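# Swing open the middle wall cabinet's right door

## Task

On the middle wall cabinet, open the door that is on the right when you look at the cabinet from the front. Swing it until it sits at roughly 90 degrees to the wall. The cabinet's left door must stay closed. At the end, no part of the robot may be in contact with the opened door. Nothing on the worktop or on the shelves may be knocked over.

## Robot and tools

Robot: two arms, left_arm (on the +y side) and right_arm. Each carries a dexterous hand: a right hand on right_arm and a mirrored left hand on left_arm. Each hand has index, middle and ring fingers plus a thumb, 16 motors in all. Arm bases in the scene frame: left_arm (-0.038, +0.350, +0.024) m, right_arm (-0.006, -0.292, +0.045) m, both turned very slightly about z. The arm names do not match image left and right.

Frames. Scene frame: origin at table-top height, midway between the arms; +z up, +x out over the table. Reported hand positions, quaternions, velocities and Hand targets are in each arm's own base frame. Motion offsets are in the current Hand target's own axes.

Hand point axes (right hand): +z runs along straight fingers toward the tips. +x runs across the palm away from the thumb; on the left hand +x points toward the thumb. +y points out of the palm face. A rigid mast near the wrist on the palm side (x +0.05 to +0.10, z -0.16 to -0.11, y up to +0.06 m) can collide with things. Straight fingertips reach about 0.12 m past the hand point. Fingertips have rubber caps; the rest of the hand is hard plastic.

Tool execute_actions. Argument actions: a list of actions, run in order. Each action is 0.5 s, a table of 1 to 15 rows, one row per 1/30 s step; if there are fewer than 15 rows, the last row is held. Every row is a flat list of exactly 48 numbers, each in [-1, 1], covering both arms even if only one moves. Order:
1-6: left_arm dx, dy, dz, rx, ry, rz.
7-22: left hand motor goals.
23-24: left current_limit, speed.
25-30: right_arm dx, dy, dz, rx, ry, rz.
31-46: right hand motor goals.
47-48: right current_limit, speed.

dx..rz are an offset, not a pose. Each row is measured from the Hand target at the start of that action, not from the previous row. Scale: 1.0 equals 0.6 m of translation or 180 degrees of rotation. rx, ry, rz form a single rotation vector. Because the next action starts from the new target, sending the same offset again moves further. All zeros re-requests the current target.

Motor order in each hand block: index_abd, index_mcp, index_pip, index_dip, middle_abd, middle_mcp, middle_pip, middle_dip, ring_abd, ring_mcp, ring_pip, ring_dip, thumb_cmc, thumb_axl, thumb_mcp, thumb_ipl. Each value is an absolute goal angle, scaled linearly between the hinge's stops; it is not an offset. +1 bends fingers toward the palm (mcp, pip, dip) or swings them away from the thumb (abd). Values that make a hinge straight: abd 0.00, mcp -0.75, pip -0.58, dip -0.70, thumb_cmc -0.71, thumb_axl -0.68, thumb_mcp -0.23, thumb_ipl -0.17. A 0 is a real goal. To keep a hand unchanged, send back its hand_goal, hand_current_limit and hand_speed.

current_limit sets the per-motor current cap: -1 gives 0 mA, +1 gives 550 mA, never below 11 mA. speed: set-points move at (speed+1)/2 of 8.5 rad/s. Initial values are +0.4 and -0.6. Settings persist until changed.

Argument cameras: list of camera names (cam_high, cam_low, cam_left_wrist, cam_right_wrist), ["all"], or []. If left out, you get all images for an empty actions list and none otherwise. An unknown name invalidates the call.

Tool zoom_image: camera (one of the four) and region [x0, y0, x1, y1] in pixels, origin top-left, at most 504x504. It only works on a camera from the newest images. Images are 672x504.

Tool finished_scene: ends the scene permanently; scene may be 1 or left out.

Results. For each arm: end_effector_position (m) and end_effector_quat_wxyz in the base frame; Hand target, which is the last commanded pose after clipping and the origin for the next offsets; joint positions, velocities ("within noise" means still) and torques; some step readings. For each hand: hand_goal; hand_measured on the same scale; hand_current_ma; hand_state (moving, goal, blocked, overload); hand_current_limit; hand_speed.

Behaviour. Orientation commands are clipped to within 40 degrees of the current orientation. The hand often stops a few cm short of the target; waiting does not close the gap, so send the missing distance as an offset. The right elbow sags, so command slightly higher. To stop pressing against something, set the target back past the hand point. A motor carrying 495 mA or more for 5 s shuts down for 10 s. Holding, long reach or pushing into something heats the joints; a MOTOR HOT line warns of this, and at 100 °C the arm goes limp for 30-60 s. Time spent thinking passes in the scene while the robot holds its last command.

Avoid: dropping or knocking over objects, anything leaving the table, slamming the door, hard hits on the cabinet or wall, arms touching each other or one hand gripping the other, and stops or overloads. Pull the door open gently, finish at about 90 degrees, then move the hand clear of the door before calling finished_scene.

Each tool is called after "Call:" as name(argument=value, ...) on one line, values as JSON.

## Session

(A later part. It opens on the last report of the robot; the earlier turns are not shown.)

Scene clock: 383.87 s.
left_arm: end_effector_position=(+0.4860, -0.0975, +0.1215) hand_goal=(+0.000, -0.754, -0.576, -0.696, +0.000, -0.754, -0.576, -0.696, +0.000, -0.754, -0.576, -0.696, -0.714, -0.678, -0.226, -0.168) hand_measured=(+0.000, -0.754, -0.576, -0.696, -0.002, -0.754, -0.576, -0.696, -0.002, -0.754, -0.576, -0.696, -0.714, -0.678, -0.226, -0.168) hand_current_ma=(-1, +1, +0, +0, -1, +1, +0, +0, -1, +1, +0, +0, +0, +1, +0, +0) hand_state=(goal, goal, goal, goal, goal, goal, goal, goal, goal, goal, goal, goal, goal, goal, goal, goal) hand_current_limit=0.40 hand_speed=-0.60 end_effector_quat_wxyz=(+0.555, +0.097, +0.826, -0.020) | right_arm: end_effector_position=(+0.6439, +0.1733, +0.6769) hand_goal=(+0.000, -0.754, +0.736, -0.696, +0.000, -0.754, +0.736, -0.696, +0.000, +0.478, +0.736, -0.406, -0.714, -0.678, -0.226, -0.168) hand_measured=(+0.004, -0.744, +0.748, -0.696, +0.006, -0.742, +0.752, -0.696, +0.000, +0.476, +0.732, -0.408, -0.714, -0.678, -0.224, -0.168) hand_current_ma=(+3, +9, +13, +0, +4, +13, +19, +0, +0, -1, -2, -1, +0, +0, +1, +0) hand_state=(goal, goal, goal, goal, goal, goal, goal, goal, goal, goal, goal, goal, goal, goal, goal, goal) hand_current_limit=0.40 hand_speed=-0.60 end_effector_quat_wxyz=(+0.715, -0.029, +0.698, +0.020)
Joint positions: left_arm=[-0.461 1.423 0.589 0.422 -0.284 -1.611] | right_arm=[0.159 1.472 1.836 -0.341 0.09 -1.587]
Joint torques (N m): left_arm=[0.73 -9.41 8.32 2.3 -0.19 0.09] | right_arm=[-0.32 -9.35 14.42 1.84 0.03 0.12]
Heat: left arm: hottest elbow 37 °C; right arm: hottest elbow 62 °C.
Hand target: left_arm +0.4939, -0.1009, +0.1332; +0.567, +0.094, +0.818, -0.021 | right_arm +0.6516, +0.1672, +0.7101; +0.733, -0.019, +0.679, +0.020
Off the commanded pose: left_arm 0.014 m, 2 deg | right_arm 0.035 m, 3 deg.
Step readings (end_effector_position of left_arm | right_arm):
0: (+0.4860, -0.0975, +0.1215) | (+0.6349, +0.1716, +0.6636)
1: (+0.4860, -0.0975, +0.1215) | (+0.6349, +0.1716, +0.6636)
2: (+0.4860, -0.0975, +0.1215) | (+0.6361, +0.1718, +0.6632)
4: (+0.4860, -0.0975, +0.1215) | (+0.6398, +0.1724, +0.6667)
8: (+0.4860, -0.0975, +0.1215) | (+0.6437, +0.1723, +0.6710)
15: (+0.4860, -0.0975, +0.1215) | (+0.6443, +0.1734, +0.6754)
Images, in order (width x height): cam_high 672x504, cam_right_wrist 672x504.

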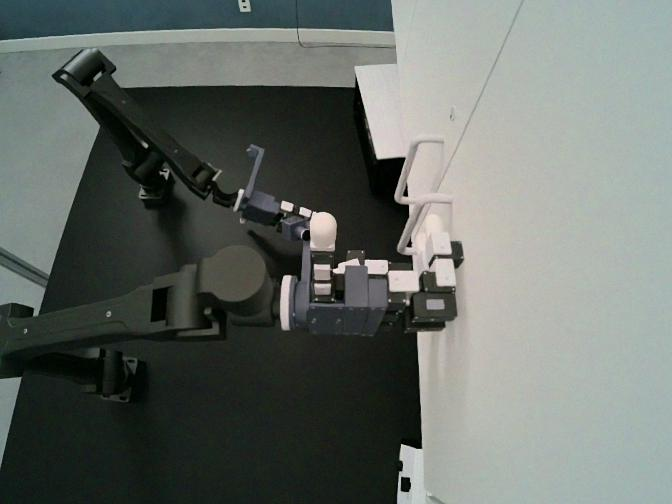

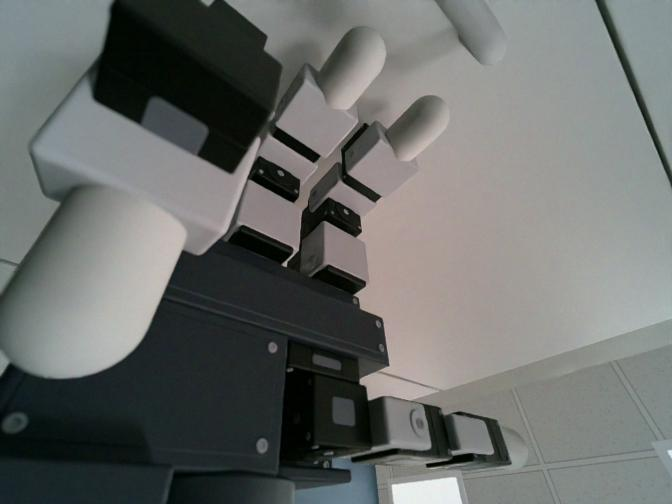

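Call:
execute_actions(actions=[[[0,0,0,0,0,0,0,-0.754,-0.576,-0.696,0,-0.754,-0.576,-0.696,0,-0.754,-0.576,-0.696,-0.714,-0.678,-0.226,-0.168,0.4,-0.6,0.025,0,-0.025,0,0,0,0,-0.754,0.737,-0.696,0,-0.754,0.737,-0.696,0,0.479,0.737,-0.406,-0.714,-0.678,-0.226,-0.168,0.4,-0.6]],[[0,0,0,0,0,0,0,-0.754,-0.576,-0.696,0,-0.754,-0.576,-0.696,0,-0.754,-0.576,-0.696,-0.714,-0.678,-0.226,-0.168,0.4,-0.6,0.025,0,0,0,0,0,0,-0.754,0.737,-0.696,0,-0.754,0.737,-0.696,0,0.479,0.737,-0.406,-0.714,-0.678,-0.226,-0.168,0.4,-0.6]]], cameras=["cam_high","cam_right_wrist"])

Call:
zoom_image(camera="cam_high", region=[392, 190, 442, 260])

Call:
zoom_image(camera="cam_right_wrist", region=[300, 0, 560, 195])

Scene clock: 410.53 s.
left_arm: end_effector_position=(+0.4860, -0.0975, +0.1215) hand_goal=(+0.000, -0.754, -0.576, -0.696, +0.000, -0.754, -0.576, -0.696, +0.000, -0.754, -0.576, -0.696, -0.714, -0.678, -0.226, -0.168) hand_measured=(+0.000, -0.754, -0.576, -0.696, -0.002, -0.754, -0.576, -0.696, -0.002, -0.754, -0.576, -0.696, -0.714, -0.678, -0.226, -0.168) hand_current_ma=(-1, +1, +0, +0, -1, +1, +0, +0, -1, +1, +0, +0, +0, +1, +0, +0) hand_state=(goal, goal, goal, goal, goal, goal, goal, goal, goal, goal, goal, goal, goal, goal, goal, goal) hand_current_limit=0.40 hand_speed=-0.60 end_effector_quat_wxyz=(+0.555, +0.097, +0.826, -0.020) | right_arm: end_effector_position=(+0.6439, +0.1734, +0.6674) hand_goal=(+0.000, -0.754, +0.736, -0.696, +0.000, -0.754, +0.736, -0.696, +0.000, +0.478, +0.736, -0.406, -0.714, -0.678, -0.226, -0.168) hand_measured=(+0.004, -0.750, +0.740, -0.696, +0.006, -0.742, +0.752, -0.696, +0.000, +0.476, +0.732, -0.408, -0.714, -0.678, -0.224, -0.168) hand_current_ma=(+3, +2, +2, +0, +4, +13, +19, +0, +0, -1, -2, -1, +0, +0, +1, +0) hand_state=(goal, goal, goal, goal, goal, goal, goal, goal, goal, goal, goal, goal, goal, goal, goal, goal) hand_current_limit=0.40 hand_speed=-0.60 end_effector_quat_wxyz=(+0.722, -0.028, +0.691, +0.021)
Joint positions: left_arm=[-0.461 1.423 0.589 0.422 -0.284 -1.611] | right_arm=[0.159 1.46 1.782 -0.28 0.09 -1.587]
Joint torques (N m): left_arm=[0.85 -9 8.4 2.28 -0.18 0.09] | right_arm=[-0.38 -12.75 7.99 2.71 0.11 0.1]
Heat: left arm: hottest elbow 37 °C; right arm: hottest elbow 62 °C.
Hand target: left_arm +0.4939, -0.1009, +0.1332; +0.567, +0.094, +0.818, -0.021 | right_arm +0.6390, +0.1664, +0.6791; +0.733, -0.019, +0.679, +0.020
Off the commanded pose: left_arm 0.014 m, 2 deg | right_arm 0.014 m, 2 deg.
Step readings (end_effector_position of left_arm | right_arm):
0: (+0.4860, -0.0975, +0.1215) | (+0.6439, +0.1733, +0.6769)
1: (+0.4860, -0.0975, +0.1215) | (+0.6439, +0.1733, +0.6769)
2: (+0.4860, -0.0975, +0.1215) | (+0.6439, +0.1733, +0.6769)
4: (+0.4860, -0.0975, +0.1215) | (+0.6439, +0.1733, +0.6769)
8: (+0.4860, -0.0975, +0.1215) | (+0.6441, +0.1734, +0.6760)
15: (+0.4860, -0.0975, +0.1215) | (+0.6439, +0.1733, +0.6757)
16: (+0.4860, -0.0975, +0.1215) | (+0.6438, +0.1733, +0.6761)
17: (+0.4860, -0.0975, +0.1215) | (+0.6444, +0.1734, +0.6745)
19: (+0.4860, -0.0975, +0.1215) | (+0.6436, +0.1733, +0.6740)
23: (+0.4860, -0.0975, +0.1215) | (+0.6441, +0.1734, +0.6675)
30: (+0.4860, -0.0975, +0.1215) | (+0.6439, +0.1734, +0.6670)
Images, in order (width x height): cam_high 672x504, cam_right_wrist 672x504.

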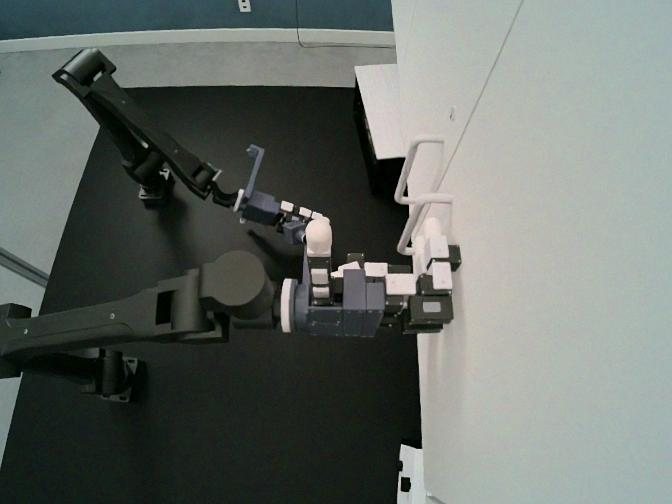

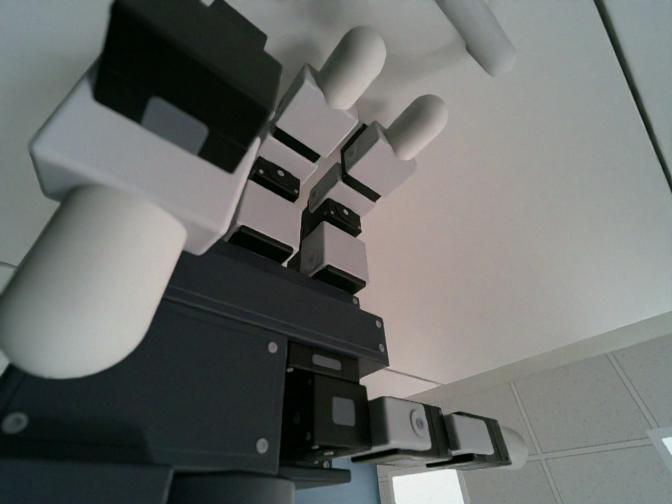

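Scaled by 7.200.

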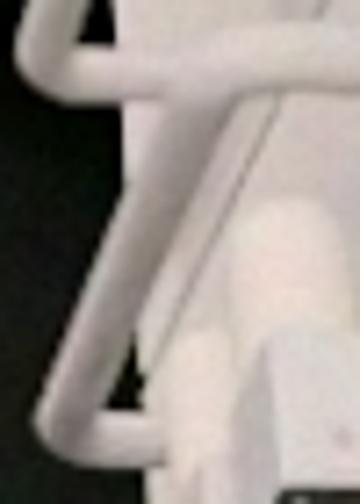

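Scaled by 1.938.

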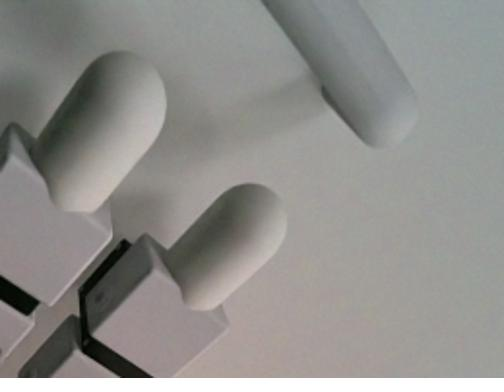

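Call:
execute_actions(actions=[[[0,0,0,0,0,0,0,-0.754,-0.576,-0.696,0,-0.754,-0.576,-0.696,0,-0.754,-0.576,-0.696,-0.714,-0.678,-0.226,-0.168,0.4,-0.6,0.05,0,-0.01,0,0,0,0,-0.754,0.737,-0.696,0,-0.754,0.737,-0.696,0,0.479,0.737,-0.406,-0.714,-0.678,-0.226,-0.168,0.4,-0.6]]], cameras=["cam_high","cam_right_wrist"])

Call:
zoom_image(camera="cam_high", region=[392, 190, 442, 260])

Call:
zoom_image(camera="cam_right_wrist", region=[300, 0, 560, 195])

Scene clock: 415.97 s.
left_arm: end_effector_position=(+0.4860, -0.0975, +0.1215) hand_goal=(+0.000, -0.754, -0.576, -0.696, +0.000, -0.754, -0.576, -0.696, +0.000, -0.754, -0.576, -0.696, -0.714, -0.678, -0.226, -0.168) hand_measured=(+0.000, -0.754, -0.576, -0.696, -0.002, -0.754, -0.576, -0.696, -0.002, -0.754, -0.576, -0.696, -0.714, -0.678, -0.226, -0.168) hand_current_ma=(-1, +1, +0, +0, -1, +1, +0, +0, -1, +1, +0, +0, +0, +1, +0, +0) hand_state=(goal, goal, goal, goal, goal, goal, goal, goal, goal, goal, goal, goal, goal, goal, goal, goal) hand_current_limit=0.40 hand_speed=-0.60 end_effector_quat_wxyz=(+0.555, +0.097, +0.826, -0.020) | right_arm: end_effector_position=(+0.6441, +0.1734, +0.6295) hand_goal=(+0.000, -0.754, +0.736, -0.696, +0.000, -0.754, +0.736, -0.696, +0.000, +0.478, +0.736, -0.406, -0.714, -0.678, -0.226, -0.168) hand_measured=(+0.002, -0.750, +0.740, -0.696, +0.004, -0.744, +0.748, -0.696, +0.000, +0.476, +0.732, -0.408, -0.714, -0.678, -0.224, -0.168) hand_current_ma=(+1, +2, +2, +0, +1, +9, +11, +0, +0, -1, -2, -1, +0, +0, +1, +0) hand_state=(goal, goal, goal, goal, goal, goal, goal, goal, goal, goal, goal, goal, goal, goal, goal, goal) hand_current_limit=0.40 hand_speed=-0.60 end_effector_quat_wxyz=(+0.717, -0.029, +0.696, +0.020)
Joint positions: left_arm=[-0.461 1.423 0.589 0.422 -0.284 -1.611] | right_arm=[0.159 1.434 1.661 -0.198 0.09 -1.587]
Joint torques (N m): left_arm=[0.73 -9.17 8.28 2.26 -0.18 0.09] | right_arm=[-0.03 -13.39 8.34 2.76 0.11 0.11]
Heat: left arm: hottest elbow 37 °C; right arm: hottest elbow 60 °C.
Hand target: left_arm +0.4939, -0.1009, +0.1332; +0.567, +0.094, +0.818, -0.021 | right_arm +0.6353, +0.1662, +0.6487; +0.733, -0.019, +0.679, +0.020
Off the commanded pose: left_arm 0.014 m, 2 deg | right_arm 0.022 m, 3 deg.
Step readings (end_effector_position of left_arm | right_arm):
0: (+0.4860, -0.0975, +0.1215) | (+0.6439, +0.1734, +0.6674)
1: (+0.4860, -0.0975, +0.1215) | (+0.6433, +0.1733, +0.6675)
2: (+0.4860, -0.0975, +0.1215) | (+0.6433, +0.1733, +0.6661)
4: (+0.4860, -0.0975, +0.1215) | (+0.6420, +0.1731, +0.6574)
8: (+0.4860, -0.0975, +0.1215) | (+0.6443, +0.1734, +0.6326)
15: (+0.4860, -0.0975, +0.1215) | (+0.6440, +0.1734, +0.6297)
Images, in order (width x height): cam_high 672x504, cam_right_wrist 672x504.

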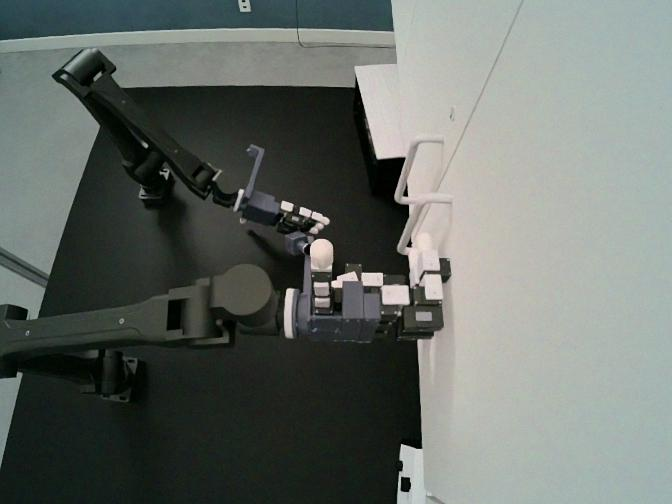

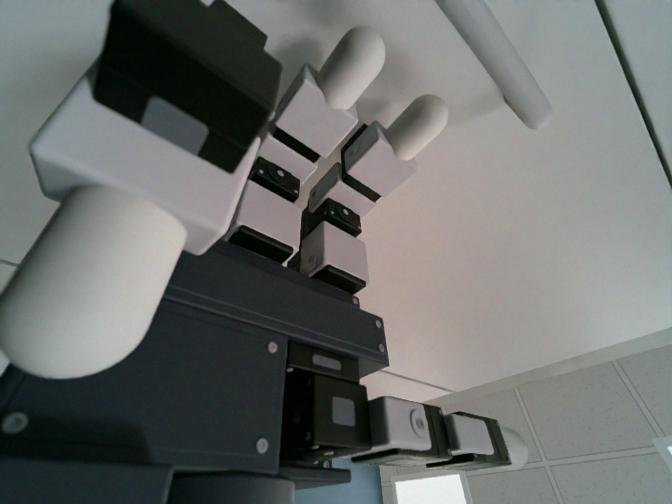

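Scaled by 7.200.

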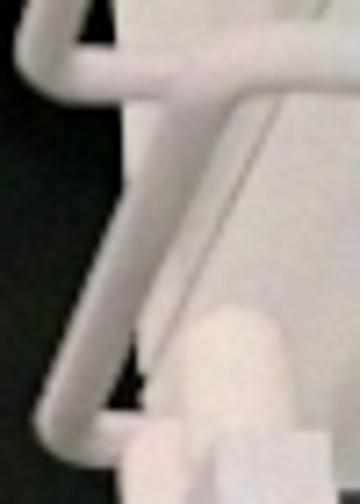

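Scaled by 1.938.

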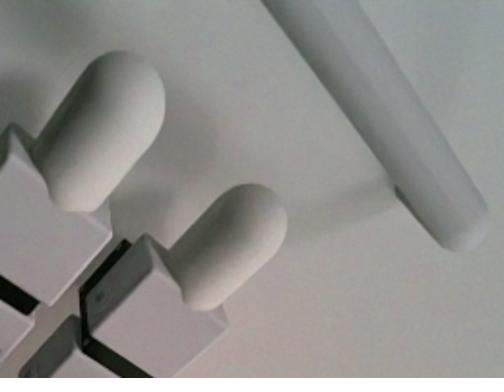

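Call:
execute_actions(actions=[[[0,0,0,0,0,0,0,-0.754,-0.576,-0.696,0,-0.754,-0.576,-0.696,0,-0.754,-0.576,-0.696,-0.714,-0.678,-0.226,-0.168,0.4,-0.6,0,0.04,-0.008,0,0,0,0,-0.754,0.737,-0.696,0,-0.754,0.737,-0.696,0,0.479,0.737,-0.406,-0.714,-0.678,-0.226,-0.168,0.4,-0.6]]], cameras=["cam_high","cam_right_wrist"])

Call:
zoom_image(camera="cam_high", region=[392, 190, 442, 260])

Call:
zoom_image(camera="cam_right_wrist", region=[300, 0, 560, 195])

Scene clock: 422.50 s.
left_arm: end_effector_position=(+0.4860, -0.0975, +0.1215) hand_goal=(+0.000, -0.754, -0.576, -0.696, +0.000, -0.754, -0.576, -0.696, +0.000, -0.754, -0.576, -0.696, -0.714, -0.678, -0.226, -0.168) hand_measured=(+0.000, -0.754, -0.576, -0.696, -0.002, -0.754, -0.576, -0.696, -0.002, -0.754, -0.576, -0.696, -0.714, -0.678, -0.226, -0.168) hand_current_ma=(-1, +1, +0, +0, -1, +1, +0, +0, -1, +1, +0, +0, +0, +1, +0, +0) hand_state=(goal, goal, goal, goal, goal, goal, goal, goal, goal, goal, goal, goal, goal, goal, goal, goal) hand_current_limit=0.40 hand_speed=-0.60 end_effector_quat_wxyz=(+0.555, +0.097, +0.826, -0.020) | right_arm: end_effector_position=(+0.6413, +0.1943, +0.6229) hand_goal=(+0.000, -0.754, +0.736, -0.696, +0.000, -0.754, +0.736, -0.696, +0.000, +0.478, +0.736, -0.406, -0.714, -0.678, -0.226, -0.168) hand_measured=(+0.002, -0.752, +0.740, -0.696, +0.004, -0.752, +0.740, -0.696, +0.000, +0.476, +0.732, -0.408, -0.714, -0.678, -0.224, -0.168) hand_current_ma=(+1, +2, +2, +0, +1, +2, +2, +0, +0, -1, -2, -1, +0, +0, +1, +0) hand_state=(goal, goal, goal, goal, goal, goal, goal, goal, goal, goal, goal, goal, goal, goal, goal, goal) hand_current_limit=0.40 hand_speed=-0.60 end_effector_quat_wxyz=(+0.713, -0.027, +0.700, +0.018)
Joint positions: left_arm=[-0.461 1.423 0.589 0.422 -0.284 -1.611] | right_arm=[0.205 1.432 1.649 -0.198 0.142 -1.587]
Joint torques (N m): left_arm=[0.91 -9.35 8.38 2.29 -0.15 0.07] | right_arm=[0.26 -13.39 8.84 2.88 0.15 0.07]
Heat: left arm: hottest elbow 37 °C; right arm: hottest elbow 58 °C.
Hand target: left_arm +0.4939, -0.1009, +0.1332; +0.567, +0.094, +0.818, -0.021 | right_arm +0.6292, +0.1899, +0.6483; +0.733, -0.019, +0.679, +0.020
Off the commanded pose: left_arm 0.014 m, 2 deg | right_arm 0.029 m, 3 deg.
Step readings (end_effector_position of left_arm | right_arm):
0: (+0.4860, -0.0975, +0.1215) | (+0.6441, +0.1734, +0.6295)
1: (+0.4860, -0.0975, +0.1215) | (+0.6443, +0.1731, +0.6295)
2: (+0.4860, -0.0975, +0.1215) | (+0.6445, +0.1734, +0.6295)
4: (+0.4860, -0.0975, +0.1215) | (+0.6451, +0.1729, +0.6286)
8: (+0.4860, -0.0975, +0.1215) | (+0.6451, +0.1794, +0.6258)
15: (+0.4860, -0.0975, +0.1215) | (+0.6413, +0.1943, +0.6229)
Images, in order (width x height): cam_high 672x504, cam_right_wrist 672x504.

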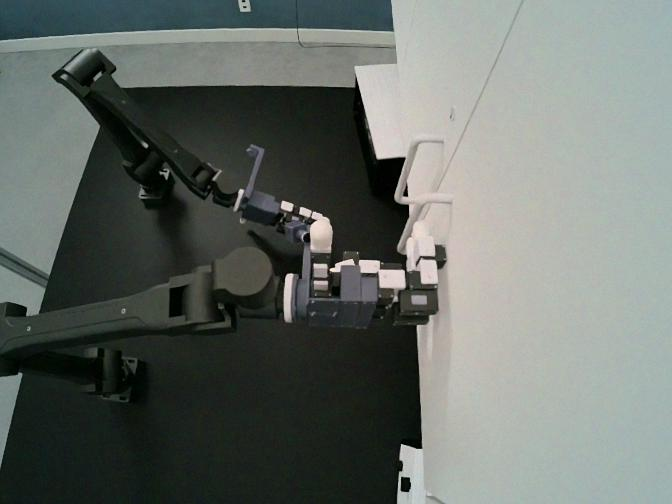

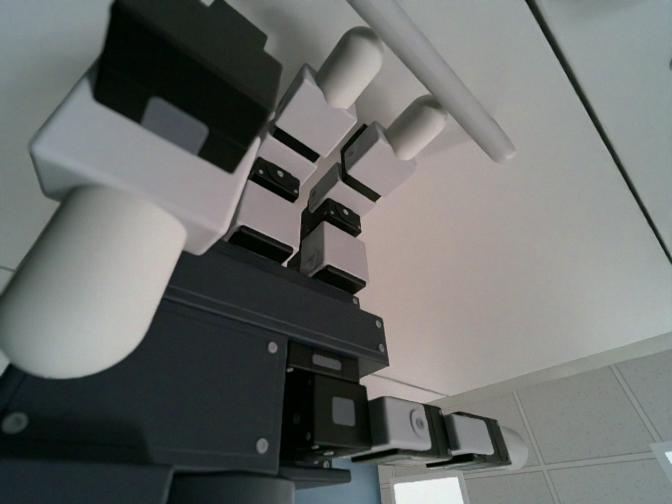

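Scaled by 7.200.

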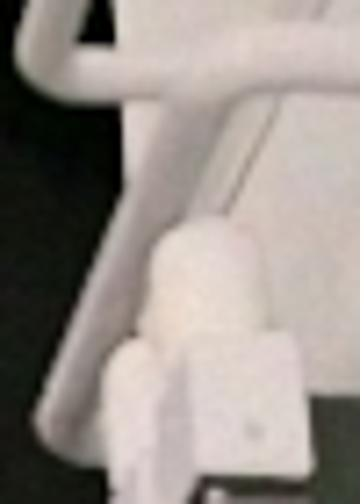

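Scaled by 1.938.

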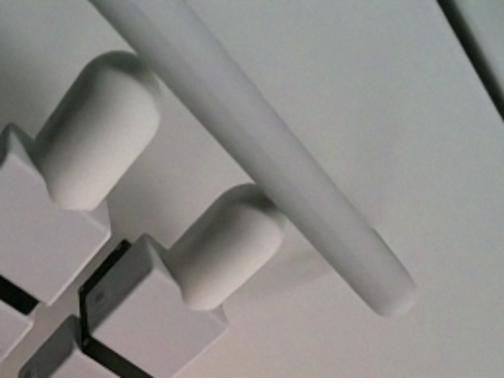

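Call:
execute_actions(actions=[[[0,0,0,0,0,0,0,-0.754,-0.576,-0.696,0,-0.754,-0.576,-0.696,0,-0.754,-0.576,-0.696,-0.714,-0.678,-0.226,-0.168,0.4,-0.6,0,0.05,0.003,0,0,0,0,-0.754,0.737,-0.696,0,-0.754,0.737,-0.696,0,0.479,0.737,-0.406,-0.714,-0.678,-0.226,-0.168,0.4,-0.6]]], cameras=["cam_high","cam_right_wrist"])

Call:
zoom_image(camera="cam_high", region=[392, 190, 442, 260])

Call:
zoom_image(camera="cam_right_wrist", region=[300, 0, 560, 195])

Scene clock: 428.13 s.
left_arm: end_effector_position=(+0.4860, -0.0975, +0.1215) hand_goal=(+0.000, -0.754, -0.576, -0.696, +0.000, -0.754, -0.576, -0.696, +0.000, -0.754, -0.576, -0.696, -0.714, -0.678, -0.226, -0.168) hand_measured=(+0.000, -0.754, -0.576, -0.696, -0.002, -0.754, -0.576, -0.696, -0.002, -0.754, -0.576, -0.696, -0.714, -0.678, -0.226, -0.168) hand_current_ma=(-1, +1, +0, +0, -1, +1, +0, +0, -1, +1, +0, +0, +0, +1, +0, +0) hand_state=(goal, goal, goal, goal, goal, goal, goal, goal, goal, goal, goal, goal, goal, goal, goal, goal) hand_current_limit=0.40 hand_speed=-0.60 end_effector_quat_wxyz=(+0.555, +0.097, +0.826, -0.020) | right_arm: end_effector_position=(+0.6416, +0.2032, +0.6229) hand_goal=(+0.000, -0.754, +0.736, -0.696, +0.000, -0.754, +0.736, -0.696, +0.000, +0.478, +0.736, -0.406, -0.714, -0.678, -0.226, -0.168) hand_measured=(+0.002, -0.770, +0.730, -0.696, +0.004, -0.764, +0.734, -0.696, +0.000, +0.476, +0.734, -0.408, -0.714, -0.678, -0.224, -0.168) hand_current_ma=(+1, -20, -3, +0, +1, -10, -1, +0, +0, -1, -1, -1, +0, +0, +1, +0) hand_state=(goal, goal, goal, goal, goal, goal, goal, goal, goal, goal, goal, goal, goal, goal, goal, goal) hand_current_limit=0.40 hand_speed=-0.60 end_effector_quat_wxyz=(+0.713, -0.012, +0.701, +0.004)
Joint positions: left_arm=[-0.461 1.423 0.589 0.422 -0.284 -1.611] | right_arm=[0.239 1.432 1.649 -0.198 0.217 -1.587]
Joint torques (N m): left_arm=[0.62 -9.29 8.27 2.29 -0.18 0.07] | right_arm=[1.9 -12.16 9.99 2.91 -0.14 0.03]
Heat: left arm: hottest elbow 37 °C; right arm: hottest elbow 56 °C.
Hand target: left_arm +0.4939, -0.1009, +0.1332; +0.567, +0.094, +0.818, -0.021 | right_arm +0.6293, +0.2200, +0.6484; +0.733, -0.019, +0.679, +0.020
Off the commanded pose: left_arm 0.014 m, 2 deg | right_arm 0.033 m, 4 deg.
Step readings (end_effector_position of left_arm | right_arm):
0: (+0.4860, -0.0975, +0.1215) | (+0.6413, +0.1943, +0.6229)
1: (+0.4860, -0.0975, +0.1215) | (+0.6413, +0.1943, +0.6229)
2: (+0.4860, -0.0975, +0.1215) | (+0.6420, +0.1935, +0.6229)
4: (+0.4860, -0.0975, +0.1215) | (+0.6440, +0.1917, +0.6229)
8: (+0.4860, -0.0975, +0.1215) | (+0.6418, +0.2021, +0.6229)
15: (+0.4860, -0.0975, +0.1215) | (+0.6419, +0.2022, +0.6229)
Images, in order (width x height): cam_high 672x504, cam_right_wrist 672x504.

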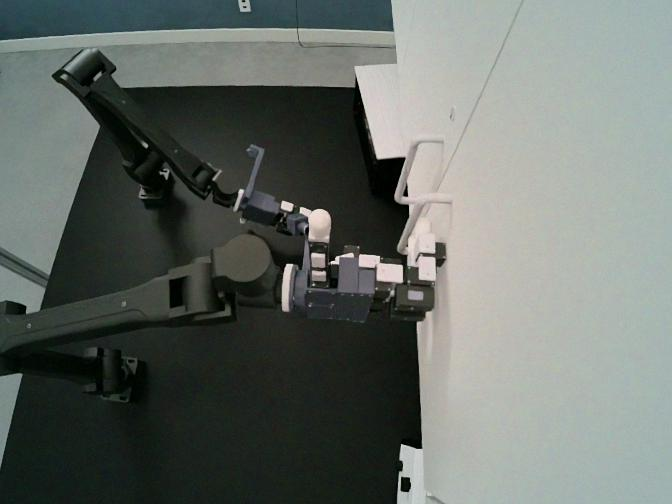

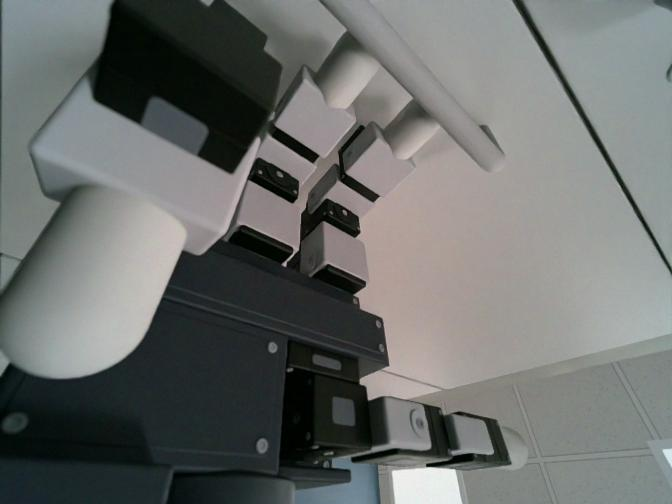

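Scaled by 7.200.

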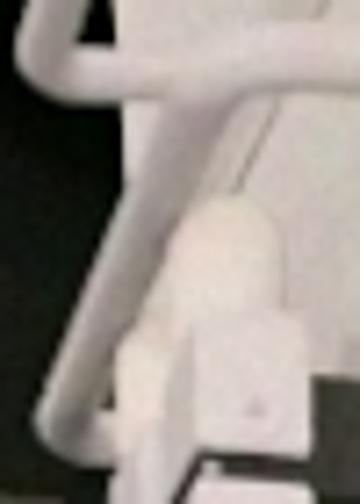

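Scaled by 1.938.

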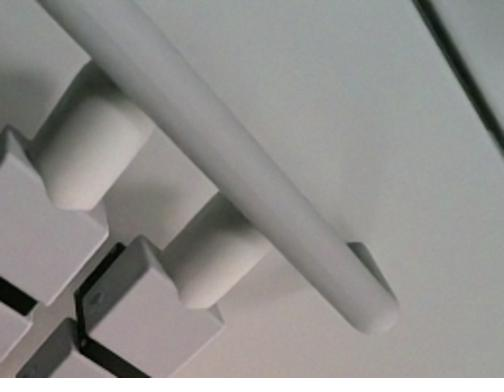

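Call:
execute_actions(actions=[[[0,0,0,0,0,0,0,-0.754,-0.576,-0.696,0,-0.754,-0.576,-0.696,0,-0.754,-0.576,-0.696,-0.714,-0.678,-0.226,-0.168,0.4,-0.6,0,-0.055,0.004,0,0,0,0,-0.754,0.737,-0.696,0,-0.754,0.737,-0.696,0,0.479,0.737,-0.406,-0.714,-0.678,-0.226,-0.168,0.4,-0.6]],[[0,0,0,0,0,0,0,-0.754,-0.576,-0.696,0,-0.754,-0.576,-0.696,0,-0.754,-0.576,-0.696,-0.714,-0.678,-0.226,-0.168,0.4,-0.6,0,0,0.02,0,0,0,0,-0.754,0.737,-0.696,0,-0.754,0.737,-0.696,0,0.479,0.737,-0.406,-0.714,-0.678,-0.226,-0.168,0.4,-0.6]]], cameras=["cam_high","cam_right_wrist"])

Call:
zoom_image(camera="cam_high", region=[392, 190, 442, 260])

Call:
zoom_image(camera="cam_right_wrist", region=[300, 0, 560, 195])

Scene clock: 443.53 s.
left_arm: end_effector_position=(+0.4860, -0.0975, +0.1215) hand_goal=(+0.000, -0.754, -0.576, -0.696, +0.000, -0.754, -0.576, -0.696, +0.000, -0.754, -0.576, -0.696, -0.714, -0.678, -0.226, -0.168) hand_measured=(+0.000, -0.754, -0.576, -0.696, -0.002, -0.754, -0.576, -0.696, -0.002, -0.754, -0.576, -0.696, -0.714, -0.678, -0.226, -0.168) hand_current_ma=(-1, +1, +0, +0, -1, +1, +0, +0, -1, +1, +0, +0, +0, +1, +0, +0) hand_state=(goal, goal, goal, goal, goal, goal, goal, goal, goal, goal, goal, goal, goal, goal, goal, goal) hand_current_limit=0.40 hand_speed=-0.60 end_effector_quat_wxyz=(+0.555, +0.097, +0.826, -0.020) | right_arm: end_effector_position=(+0.6442, +0.1878, +0.6219) hand_goal=(+0.000, -0.754, +0.736, -0.696, +0.000, -0.754, +0.736, -0.696, +0.000, +0.478, +0.736, -0.406, -0.714, -0.678, -0.226, -0.168) hand_measured=(+0.002, -0.754, +0.736, -0.698, +0.004, -0.754, +0.736, -0.698, +0.000, +0.476, +0.734, -0.408, -0.714, -0.678, -0.224, -0.168) hand_current_ma=(+1, +0, +0, -1, +1, +0, +0, +0, +0, -1, -1, -1, +0, +0, +1, +0) hand_state=(goal, goal, goal, goal, goal, goal, goal, goal, goal, goal, goal, goal, goal, goal, goal, goal) hand_current_limit=0.40 hand_speed=-0.60 end_effector_quat_wxyz=(+0.713, -0.022, +0.701, +0.013)
Joint positions: left_arm=[-0.461 1.423 0.589 0.422 -0.284 -1.611] | right_arm=[0.196 1.434 1.649 -0.198 0.147 -1.587]
Joint torques (N m): left_arm=[0.62 -9.35 8.24 2.25 -0.17 0.07] | right_arm=[-0.56 -10.34 11.78 2.73 -0.14 0.09]
Heat: left arm: hottest elbow 37 °C; right arm: hottest elbow 53 °C.
Hand target: left_arm +0.4939, -0.1009, +0.1332; +0.567, +0.094, +0.818, -0.021 | right_arm +0.6455, +0.1878, +0.6496; +0.733, -0.019, +0.679, +0.020
Off the commanded pose: left_arm 0.014 m, 2 deg | right_arm 0.028 m, 4 deg.
Step readings (end_effector_position of left_arm | right_arm):
0: (+0.4860, -0.0975, +0.1215) | (+0.6416, +0.2032, +0.6229)
1: (+0.4860, -0.0975, +0.1215) | (+0.6416, +0.2032, +0.6229)
2: (+0.4860, -0.0975, +0.1215) | (+0.6416, +0.2028, +0.6229)
4: (+0.4860, -0.0975, +0.1215) | (+0.6409, +0.2016, +0.6229)
8: (+0.4860, -0.0975, +0.1215) | (+0.6419, +0.1947, +0.6229)
15: (+0.4860, -0.0975, +0.1215) | (+0.6439, +0.1869, +0.6229)
16: (+0.4860, -0.0975, +0.1215) | (+0.6439, +0.1869, +0.6229)
17: (+0.4860, -0.0975, +0.1215) | (+0.6438, +0.1871, +0.6229)
19: (+0.4860, -0.0975, +0.1215) | (+0.6436, +0.1874, +0.6229)
23: (+0.4860, -0.0975, +0.1215) | (+0.6442, +0.1878, +0.6219)
30: (+0.4860, -0.0975, +0.1215) | (+0.6442, +0.1878, +0.6219)
Images, in order (width x height): cam_high 672x504, cam_right_wrist 672x504.

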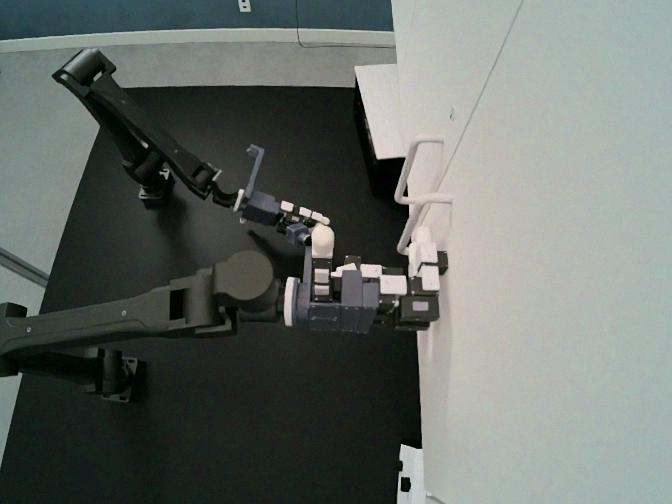

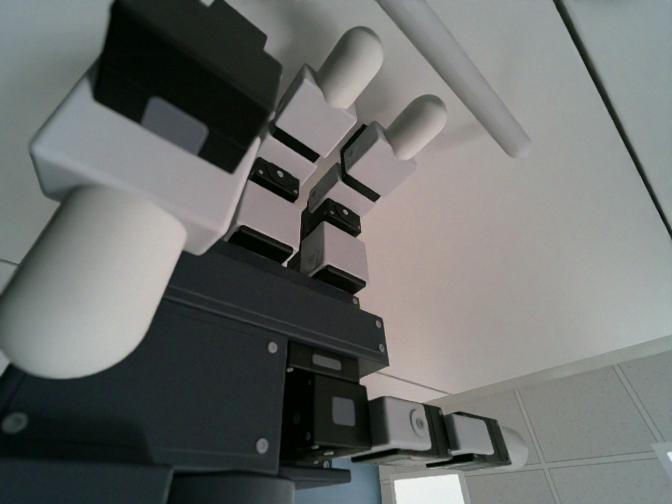

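Scaled by 7.200.

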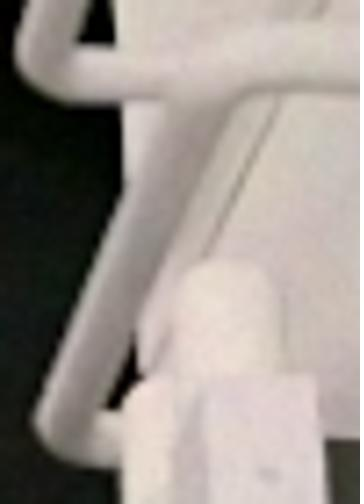

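Scaled by 1.938.

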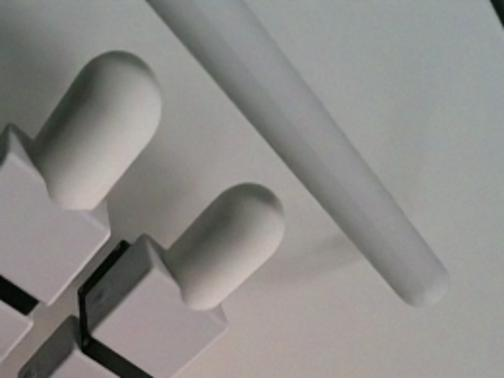

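Call:
execute_actions(actions=[[[0,0,0,0,0,0,0,-0.754,-0.576,-0.696,0,-0.754,-0.576,-0.696,0,-0.754,-0.576,-0.696,-0.714,-0.678,-0.226,-0.168,0.4,-0.6,0,0,0.022,0,0,0,0,-0.754,0.737,-0.696,0,-0.754,0.737,-0.696,0,0.479,0.737,-0.406,-0.714,-0.678,-0.226,-0.168,0.4,-0.6]]], cameras=[])

Scene clock: 448.27 s.
left_arm: end_effector_position=(+0.4860, -0.0975, +0.1215) hand_goal=(+0.000, -0.754, -0.576, -0.696, +0.000, -0.754, -0.576, -0.696, +0.000, -0.754, -0.576, -0.696, -0.714, -0.678, -0.226, -0.168) hand_measured=(+0.000, -0.754, -0.576, -0.696, -0.002, -0.754, -0.576, -0.696, -0.002, -0.754, -0.576, -0.696, -0.714, -0.678, -0.226, -0.168) hand_current_ma=(-1, +1, +0, +0, -1, +1, +0, +0, -1, +1, +0, +0, +0, +1, +0, +0) hand_state=(goal, goal, goal, goal, goal, goal, goal, goal, goal, goal, goal, goal, goal, goal, goal, goal) hand_current_limit=0.40 hand_speed=-0.60 end_effector_quat_wxyz=(+0.555, +0.097, +0.826, -0.020) | right_arm: end_effector_position=(+0.6452, +0.1886, +0.6213) hand_goal=(+0.000, -0.754, +0.736, -0.696, +0.000, -0.754, +0.736, -0.696, +0.000, +0.478, +0.736, -0.406, -0.714, -0.678, -0.226, -0.168) hand_measured=(+0.000, -0.748, +0.748, -0.698, +0.000, -0.748, +0.748, -0.698, +0.000, +0.476, +0.734, -0.408, -0.714, -0.678, -0.224, -0.168) hand_current_ma=(+0, +4, +11, -1, +0, +4, +12, +0, +0, -1, -1, -1, +0, +0, +1, +0) hand_state=(goal, goal, goal, goal, goal, goal, goal, goal, goal, goal, goal, goal, goal, goal, goal, goal) hand_current_limit=0.40 hand_speed=-0.60 end_effector_quat_wxyz=(+0.713, -0.023, +0.701, +0.014)
Joint positions: left_arm=[-0.461 1.423 0.589 0.422 -0.284 -1.611] | right_arm=[0.196 1.437 1.65 -0.197 0.144 -1.587]
Joint torques (N m): left_arm=[0.38 -9.41 8.35 2.29 -0.18 0.08] | right_arm=[-0.56 -8.41 14.13 2.71 -0.19 0.09]
Heat: left arm: hottest elbow 37 °C; right arm: hottest elbow 53 °C.
Hand target: left_arm +0.4939, -0.1009, +0.1332; +0.567, +0.094, +0.818, -0.021 | right_arm +0.6586, +0.1885, +0.6506; +0.733, -0.019, +0.679, +0.020
Off the commanded pose: left_arm 0.014 m, 2 deg | right_arm 0.032 m, 4 deg.
Step readings (end_effector_position of left_arm | right_arm):
0: (+0.4860, -0.0975, +0.1215) | (+0.6442, +0.1878, +0.6219)
1: (+0.4860, -0.0975, +0.1215) | (+0.6442, +0.1878, +0.6219)
2: (+0.4860, -0.0975, +0.1215) | (+0.6442, +0.1878, +0.6219)
4: (+0.4860, -0.0975, +0.1215) | (+0.6448, +0.1882, +0.6213)
8: (+0.4860, -0.0975, +0.1215) | (+0.6454, +0.1886, +0.6203)
15: (+0.4860, -0.0975, +0.1215) | (+0.6452, +0.1886, +0.6213)
No camera images: "cameras" was empty.

Call:
execute_actions(actions=[[[0,0,0,0,0,0,0,-0.754,-0.576,-0.696,0,-0.754,-0.576,-0.696,0,-0.754,-0.576,-0.696,-0.714,-0.678,-0.226,-0.168,0.4,-0.6,0,0.04,-0.004,0,0,0,0,-0.754,0.737,-0.696,0,-0.754,0.737,-0.696,0,0.479,0.737,-0.406,-0.714,-0.678,-0.226,-0.168,0.4,-0.6]]], cameras=["cam_high","cam_right_wrist"])

Call:
zoom_image(camera="cam_right_wrist", region=[300, 0, 560, 195])

Scene clock: 466.63 s.
left_arm: end_effector_position=(+0.4860, -0.0975, +0.1215) hand_goal=(+0.000, -0.754, -0.576, -0.696, +0.000, -0.754, -0.576, -0.696, +0.000, -0.754, -0.576, -0.696, -0.714, -0.678, -0.226, -0.168) hand_measured=(+0.000, -0.754, -0.576, -0.696, -0.002, -0.754, -0.576, -0.696, -0.002, -0.754, -0.576, -0.696, -0.714, -0.678, -0.226, -0.168) hand_current_ma=(-1, +1, +0, +0, -1, +1, +0, +0, -1, +1, +0, +0, +0, +1, +0, +0) hand_state=(goal, goal, goal, goal, goal, goal, goal, goal, goal, goal, goal, goal, goal, goal, goal, goal) hand_current_limit=0.40 hand_speed=-0.60 end_effector_quat_wxyz=(+0.555, +0.097, +0.826, -0.020) | right_arm: end_effector_position=(+0.6459, +0.1985, +0.6212) hand_goal=(+0.000, -0.754, +0.736, -0.696, +0.000, -0.754, +0.736, -0.696, +0.000, +0.478, +0.736, -0.406, -0.714, -0.678, -0.226, -0.168) hand_measured=(+0.000, -0.746, +0.752, -0.698, +0.000, -0.746, +0.752, -0.698, +0.000, +0.476, +0.734, -0.408, -0.714, -0.678, -0.224, -0.168) hand_current_ma=(+0, +7, +19, -1, +0, +7, +19, +0, +0, -1, -1, -1, +0, +0, +1, +0) hand_state=(goal, goal, goal, goal, goal, goal, goal, goal, goal, goal, goal, goal, goal, goal, goal, goal) hand_current_limit=0.40 hand_speed=-0.60 end_effector_quat_wxyz=(+0.713, -0.017, +0.701, +0.008)
Joint positions: left_arm=[-0.461 1.423 0.589 0.422 -0.284 -1.611] | right_arm=[0.222 1.441 1.655 -0.197 0.187 -1.587]
Joint torques (N m): left_arm=[0.38 -9.29 8.29 2.21 -0.19 0.11] | right_arm=[0.79 -8.53 13.98 2.63 0.04 0.07]
Heat: left arm: hottest elbow 37 °C; right arm: hottest elbow 56 °C.
Hand target: left_arm +0.4939, -0.1009, +0.1332; +0.567, +0.094, +0.818, -0.021 | right_arm +0.6549, +0.2124, +0.6504; +0.733, -0.019, +0.679, +0.020
Off the commanded pose: left_arm 0.014 m, 2 deg | right_arm 0.034 m, 4 deg.
Step readings (end_effector_position of left_arm | right_arm):
0: (+0.4860, -0.0975, +0.1215) | (+0.6452, +0.1886, +0.6213)
1: (+0.4860, -0.0975, +0.1215) | (+0.6452, +0.1886, +0.6213)
2: (+0.4860, -0.0975, +0.1215) | (+0.6452, +0.1886, +0.6213)
4: (+0.4860, -0.0975, +0.1215) | (+0.6458, +0.1885, +0.6213)
8: (+0.4860, -0.0975, +0.1215) | (+0.6463, +0.1945, +0.6212)
15: (+0.4860, -0.0975, +0.1215) | (+0.6459, +0.1985, +0.6212)
Images, in order (width x height): cam_high 672x504, cam_right_wrist 672x504.

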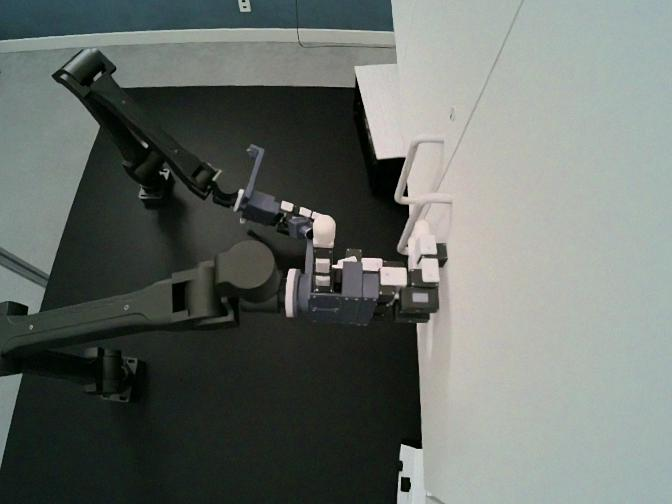

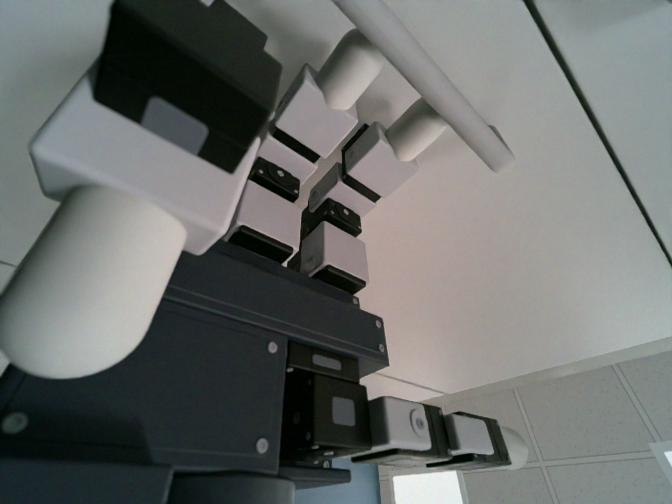

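Scaled by 1.938.

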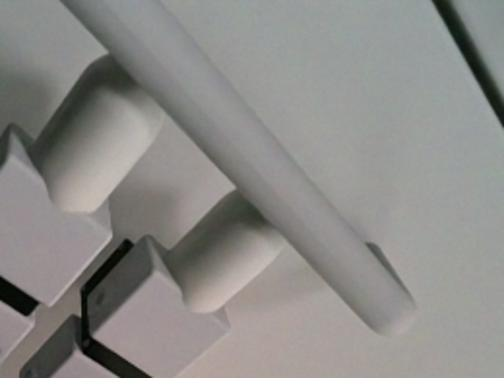

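Call:
execute_actions(actions=[[[0,0,0,0,0,0,0,-0.754,-0.576,-0.696,0,-0.754,-0.576,-0.696,0,-0.754,-0.576,-0.696,-0.714,-0.678,-0.226,-0.168,0.4,-0.6,0,0.04,0,0,0,0,0,-0.754,0.737,-0.696,0,-0.754,0.737,-0.696,0,0.479,0.737,-0.406,-0.714,-0.678,-0.226,-0.168,0.4,-0.6]]], cameras=["cam_high","cam_right_wrist"])

Call:
zoom_image(camera="cam_right_wrist", region=[300, 0, 560, 195])

Call:
zoom_image(camera="cam_high", region=[392, 190, 442, 260])

Scene clock: 471.27 s.
left_arm: end_effector_position=(+0.4860, -0.0975, +0.1215) hand_goal=(+0.000, -0.754, -0.576, -0.696, +0.000, -0.754, -0.576, -0.696, +0.000, -0.754, -0.576, -0.696, -0.714, -0.678, -0.226, -0.168) hand_measured=(+0.000, -0.754, -0.576, -0.696, -0.002, -0.754, -0.576, -0.696, -0.002, -0.754, -0.576, -0.696, -0.714, -0.678, -0.226, -0.168) hand_current_ma=(-1, +1, +0, +0, -1, +1, +0, +0, -1, +1, +0, +0, +0, +1, +0, +0) hand_state=(goal, goal, goal, goal, goal, goal, goal, goal, goal, goal, goal, goal, goal, goal, goal, goal) hand_current_limit=0.40 hand_speed=-0.60 end_effector_quat_wxyz=(+0.555, +0.097, +0.826, -0.020) | right_arm: end_effector_position=(+0.6470, +0.2035, +0.6212) hand_goal=(+0.000, -0.754, +0.736, -0.696, +0.000, -0.754, +0.736, -0.696, +0.000, +0.478, +0.736, -0.406, -0.714, -0.678, -0.226, -0.168) hand_measured=(+0.002, -0.758, +0.770, -0.700, +0.000, -0.744, +0.756, -0.698, +0.000, +0.476, +0.734, -0.408, -0.714, -0.678, -0.224, -0.168) hand_current_ma=(+0, -3, +54, -2, +0, +9, +25, +0, +0, -1, -1, -1, +0, +0, +1, +0) hand_state=(goal, goal, blocked, goal, goal, goal, goal, goal, goal, goal, goal, goal, goal, goal, goal, goal) hand_current_limit=0.40 hand_speed=-0.60 end_effector_quat_wxyz=(+0.713, -0.004, +0.701, -0.004)
Joint positions: left_arm=[-0.461 1.423 0.589 0.422 -0.284 -1.611] | right_arm=[0.245 1.443 1.656 -0.197 0.245 -1.587]
Joint torques (N m): left_arm=[0.73 -9.17 8.35 2.3 -0.17 0.08] | right_arm=[2.67 -7.94 14.28 2.85 -0.4 0.03]
Heat: left arm: hottest elbow 37 °C; right arm: hottest elbow 56 °C.
Hand target: left_arm +0.4939, -0.1009, +0.1332; +0.567, +0.094, +0.818, -0.021 | right_arm +0.6536, +0.2363, +0.6504; +0.733, -0.019, +0.679, +0.020
Off the commanded pose: left_arm 0.014 m, 2 deg | right_arm 0.044 m, 5 deg.
Step readings (end_effector_position of left_arm | right_arm):
0: (+0.4860, -0.0975, +0.1215) | (+0.6459, +0.1985, +0.6212)
1: (+0.4860, -0.0975, +0.1215) | (+0.6459, +0.1985, +0.6212)
2: (+0.4860, -0.0975, +0.1215) | (+0.6459, +0.1994, +0.6212)
4: (+0.4860, -0.0975, +0.1215) | (+0.6468, +0.2013, +0.6212)
8: (+0.4860, -0.0975, +0.1215) | (+0.6469, +0.2033, +0.6212)
15: (+0.4860, -0.0975, +0.1215) | (+0.6470, +0.2035, +0.6212)
Images, in order (width x height): cam_high 672x504, cam_right_wrist 672x504.

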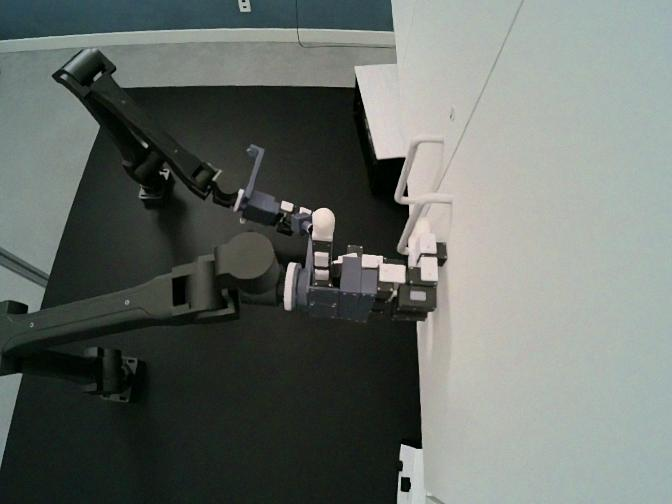

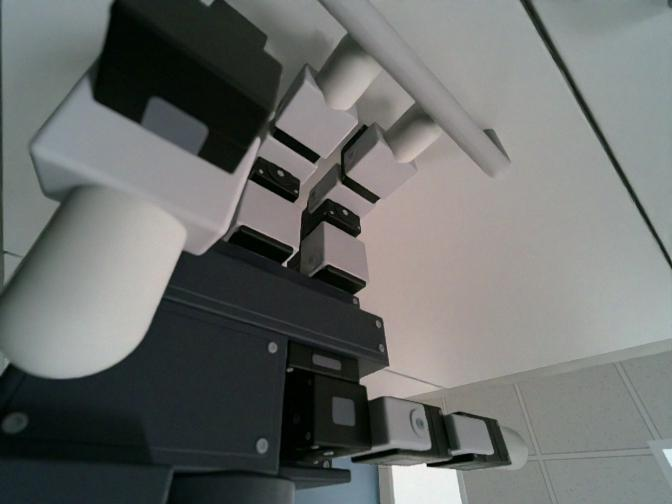

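Scaled by 1.938.

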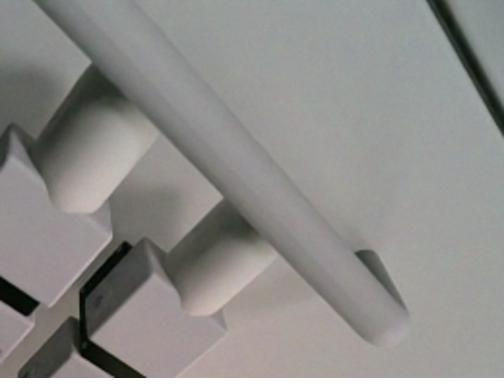

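Scaled by 7.200.

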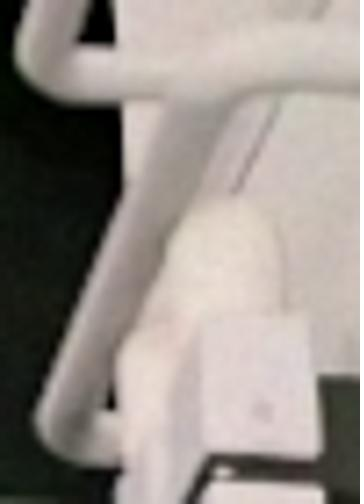

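Call:
execute_actions(actions=[[[0,0,0,0,0,0,0,-0.754,-0.576,-0.696,0,-0.754,-0.576,-0.696,0,-0.754,-0.576,-0.696,-0.714,-0.678,-0.226,-0.168,0.4,-0.6,0,-0.01,-0.02,0,0,0,0,-0.6,0.92,-0.6,0,-0.6,0.92,-0.6,0,0.479,0.737,-0.406,-0.714,-0.678,-0.226,-0.168,0.4,-0.6]],[[0,0,0,0,0,0,0,-0.754,-0.576,-0.696,0,-0.754,-0.576,-0.696,0,-0.754,-0.576,-0.696,-0.714,-0.678,-0.226,-0.168,0.4,-0.6,0,0,-0.05,0,0,0,0,-0.6,0.92,-0.6,0,-0.6,0.92,-0.6,0,0.479,0.737,-0.406,-0.714,-0.678,-0.226,-0.168,0.4,-0.6]]], cameras=["cam_high","cam_right_wrist"])

Call:
zoom_image(camera="cam_right_wrist", region=[300, 0, 560, 195])

Call:
zoom_image(camera="cam_high", region=[380, 180, 470, 300])

Scene clock: 480.40 s.
left_arm: end_effector_position=(+0.4860, -0.0975, +0.1215) hand_goal=(+0.000, -0.754, -0.576, -0.696, +0.000, -0.754, -0.576, -0.696, +0.000, -0.754, -0.576, -0.696, -0.714, -0.678, -0.226, -0.168) hand_measured=(+0.000, -0.754, -0.576, -0.696, -0.002, -0.754, -0.576, -0.696, -0.002, -0.754, -0.576, -0.696, -0.714, -0.678, -0.226, -0.168) hand_current_ma=(-1, +1, +0, +0, -1, +1, +0, +0, -1, +1, +0, +0, +0, +1, +0, +0) hand_state=(goal, goal, goal, goal, goal, goal, goal, goal, goal, goal, goal, goal, goal, goal, goal, goal) hand_current_limit=0.40 hand_speed=-0.60 end_effector_quat_wxyz=(+0.555, +0.097, +0.826, -0.020) | right_arm: end_effector_position=(+0.6348, +0.2222, +0.6172) hand_goal=(+0.000, -0.600, +0.920, -0.600, +0.000, -0.600, +0.920, -0.600, +0.000, +0.478, +0.736, -0.406, -0.714, -0.678, -0.226, -0.168) hand_measured=(+0.002, -0.614, +0.916, -0.598, +0.000, -0.602, +0.920, -0.600, +0.000, +0.476, +0.734, -0.408, -0.714, -0.678, -0.224, -0.168) hand_current_ma=(+1, -17, -3, +1, +0, -1, +0, +0, +0, -1, -1, -1, +0, +0, +1, +0) hand_state=(goal, goal, goal, goal, goal, goal, goal, goal, goal, goal, goal, goal, goal, goal, goal, goal) hand_current_limit=0.40 hand_speed=-0.60 end_effector_quat_wxyz=(+0.712, -0.016, +0.702, +0.008)
Joint positions: left_arm=[-0.461 1.423 0.589 0.422 -0.284 -1.611] | right_arm=[0.276 1.426 1.629 -0.188 0.242 -1.585]
Joint torques (N m): left_arm=[0.67 -9.35 8.34 2.3 -0.17 0.09] | right_arm=[0.62 -14.68 8.68 2.66 -0.05 0.03]
Heat: left arm: hottest elbow 37 °C; right arm: hottest elbow 58 °C.
Hand target: left_arm +0.4939, -0.1009, +0.1332; +0.567, +0.094, +0.818, -0.021 | right_arm +0.6121, +0.2280, +0.6471; +0.733, -0.019, +0.679, +0.020
Off the commanded pose: left_arm 0.014 m, 2 deg | right_arm 0.038 m, 4 deg.
Step readings (end_effector_position of left_arm | right_arm):
0: (+0.4860, -0.0975, +0.1215) | (+0.6470, +0.2035, +0.6212)
1: (+0.4860, -0.0975, +0.1215) | (+0.6470, +0.2035, +0.6212)
2: (+0.4860, -0.0975, +0.1215) | (+0.6471, +0.2032, +0.6212)
4: (+0.4860, -0.0975, +0.1215) | (+0.6481, +0.2026, +0.6214)
8: (+0.4860, -0.0975, +0.1215) | (+0.6505, +0.1996, +0.6208)
15: (+0.4860, -0.0975, +0.1215) | (+0.6534, +0.1997, +0.6167)
16: (+0.4860, -0.0975, +0.1215) | (+0.6523, +0.2027, +0.6167)
17: (+0.4860, -0.0975, +0.1215) | (+0.6512, +0.2060, +0.6167)
19: (+0.4860, -0.0975, +0.1215) | (+0.6479, +0.2138, +0.6177)
23: (+0.4860, -0.0975, +0.1215) | (+0.6383, +0.2224, +0.6181)
30: (+0.4860, -0.0975, +0.1215) | (+0.6346, +0.2221, +0.6182)
Images, in order (width x height): cam_high 672x504, cam_right_wrist 672x504.

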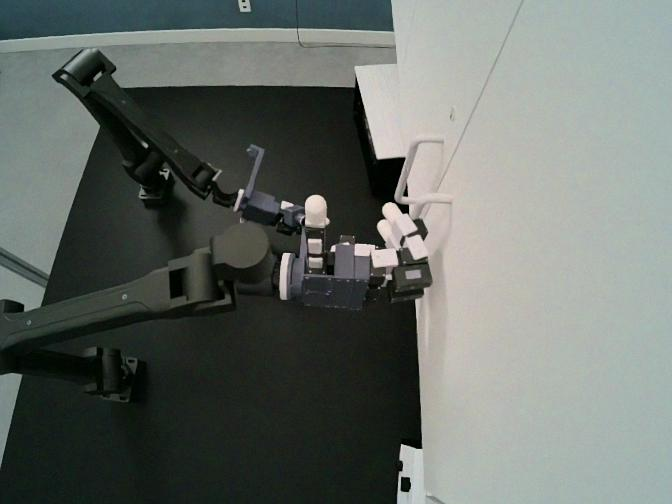

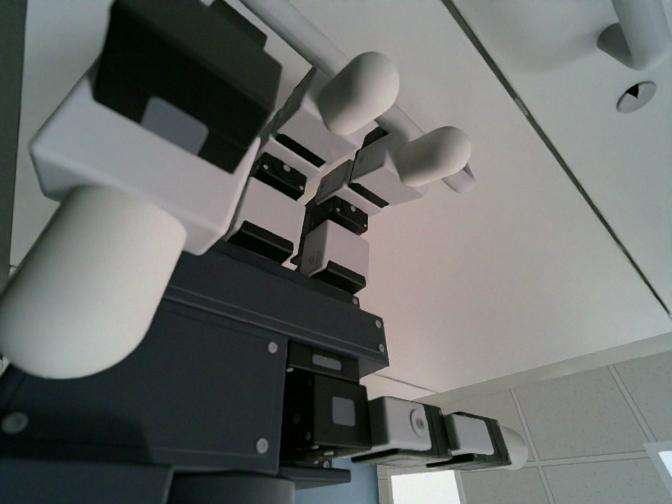

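Scaled by 1.938.

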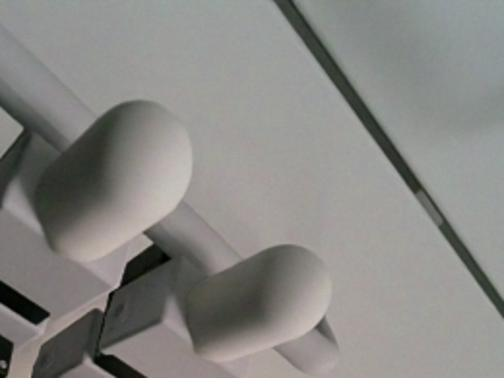

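Scaled by 4.200.

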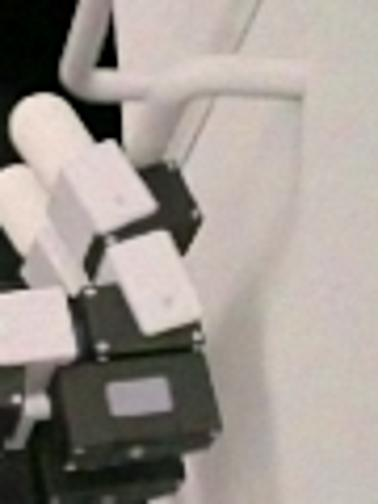

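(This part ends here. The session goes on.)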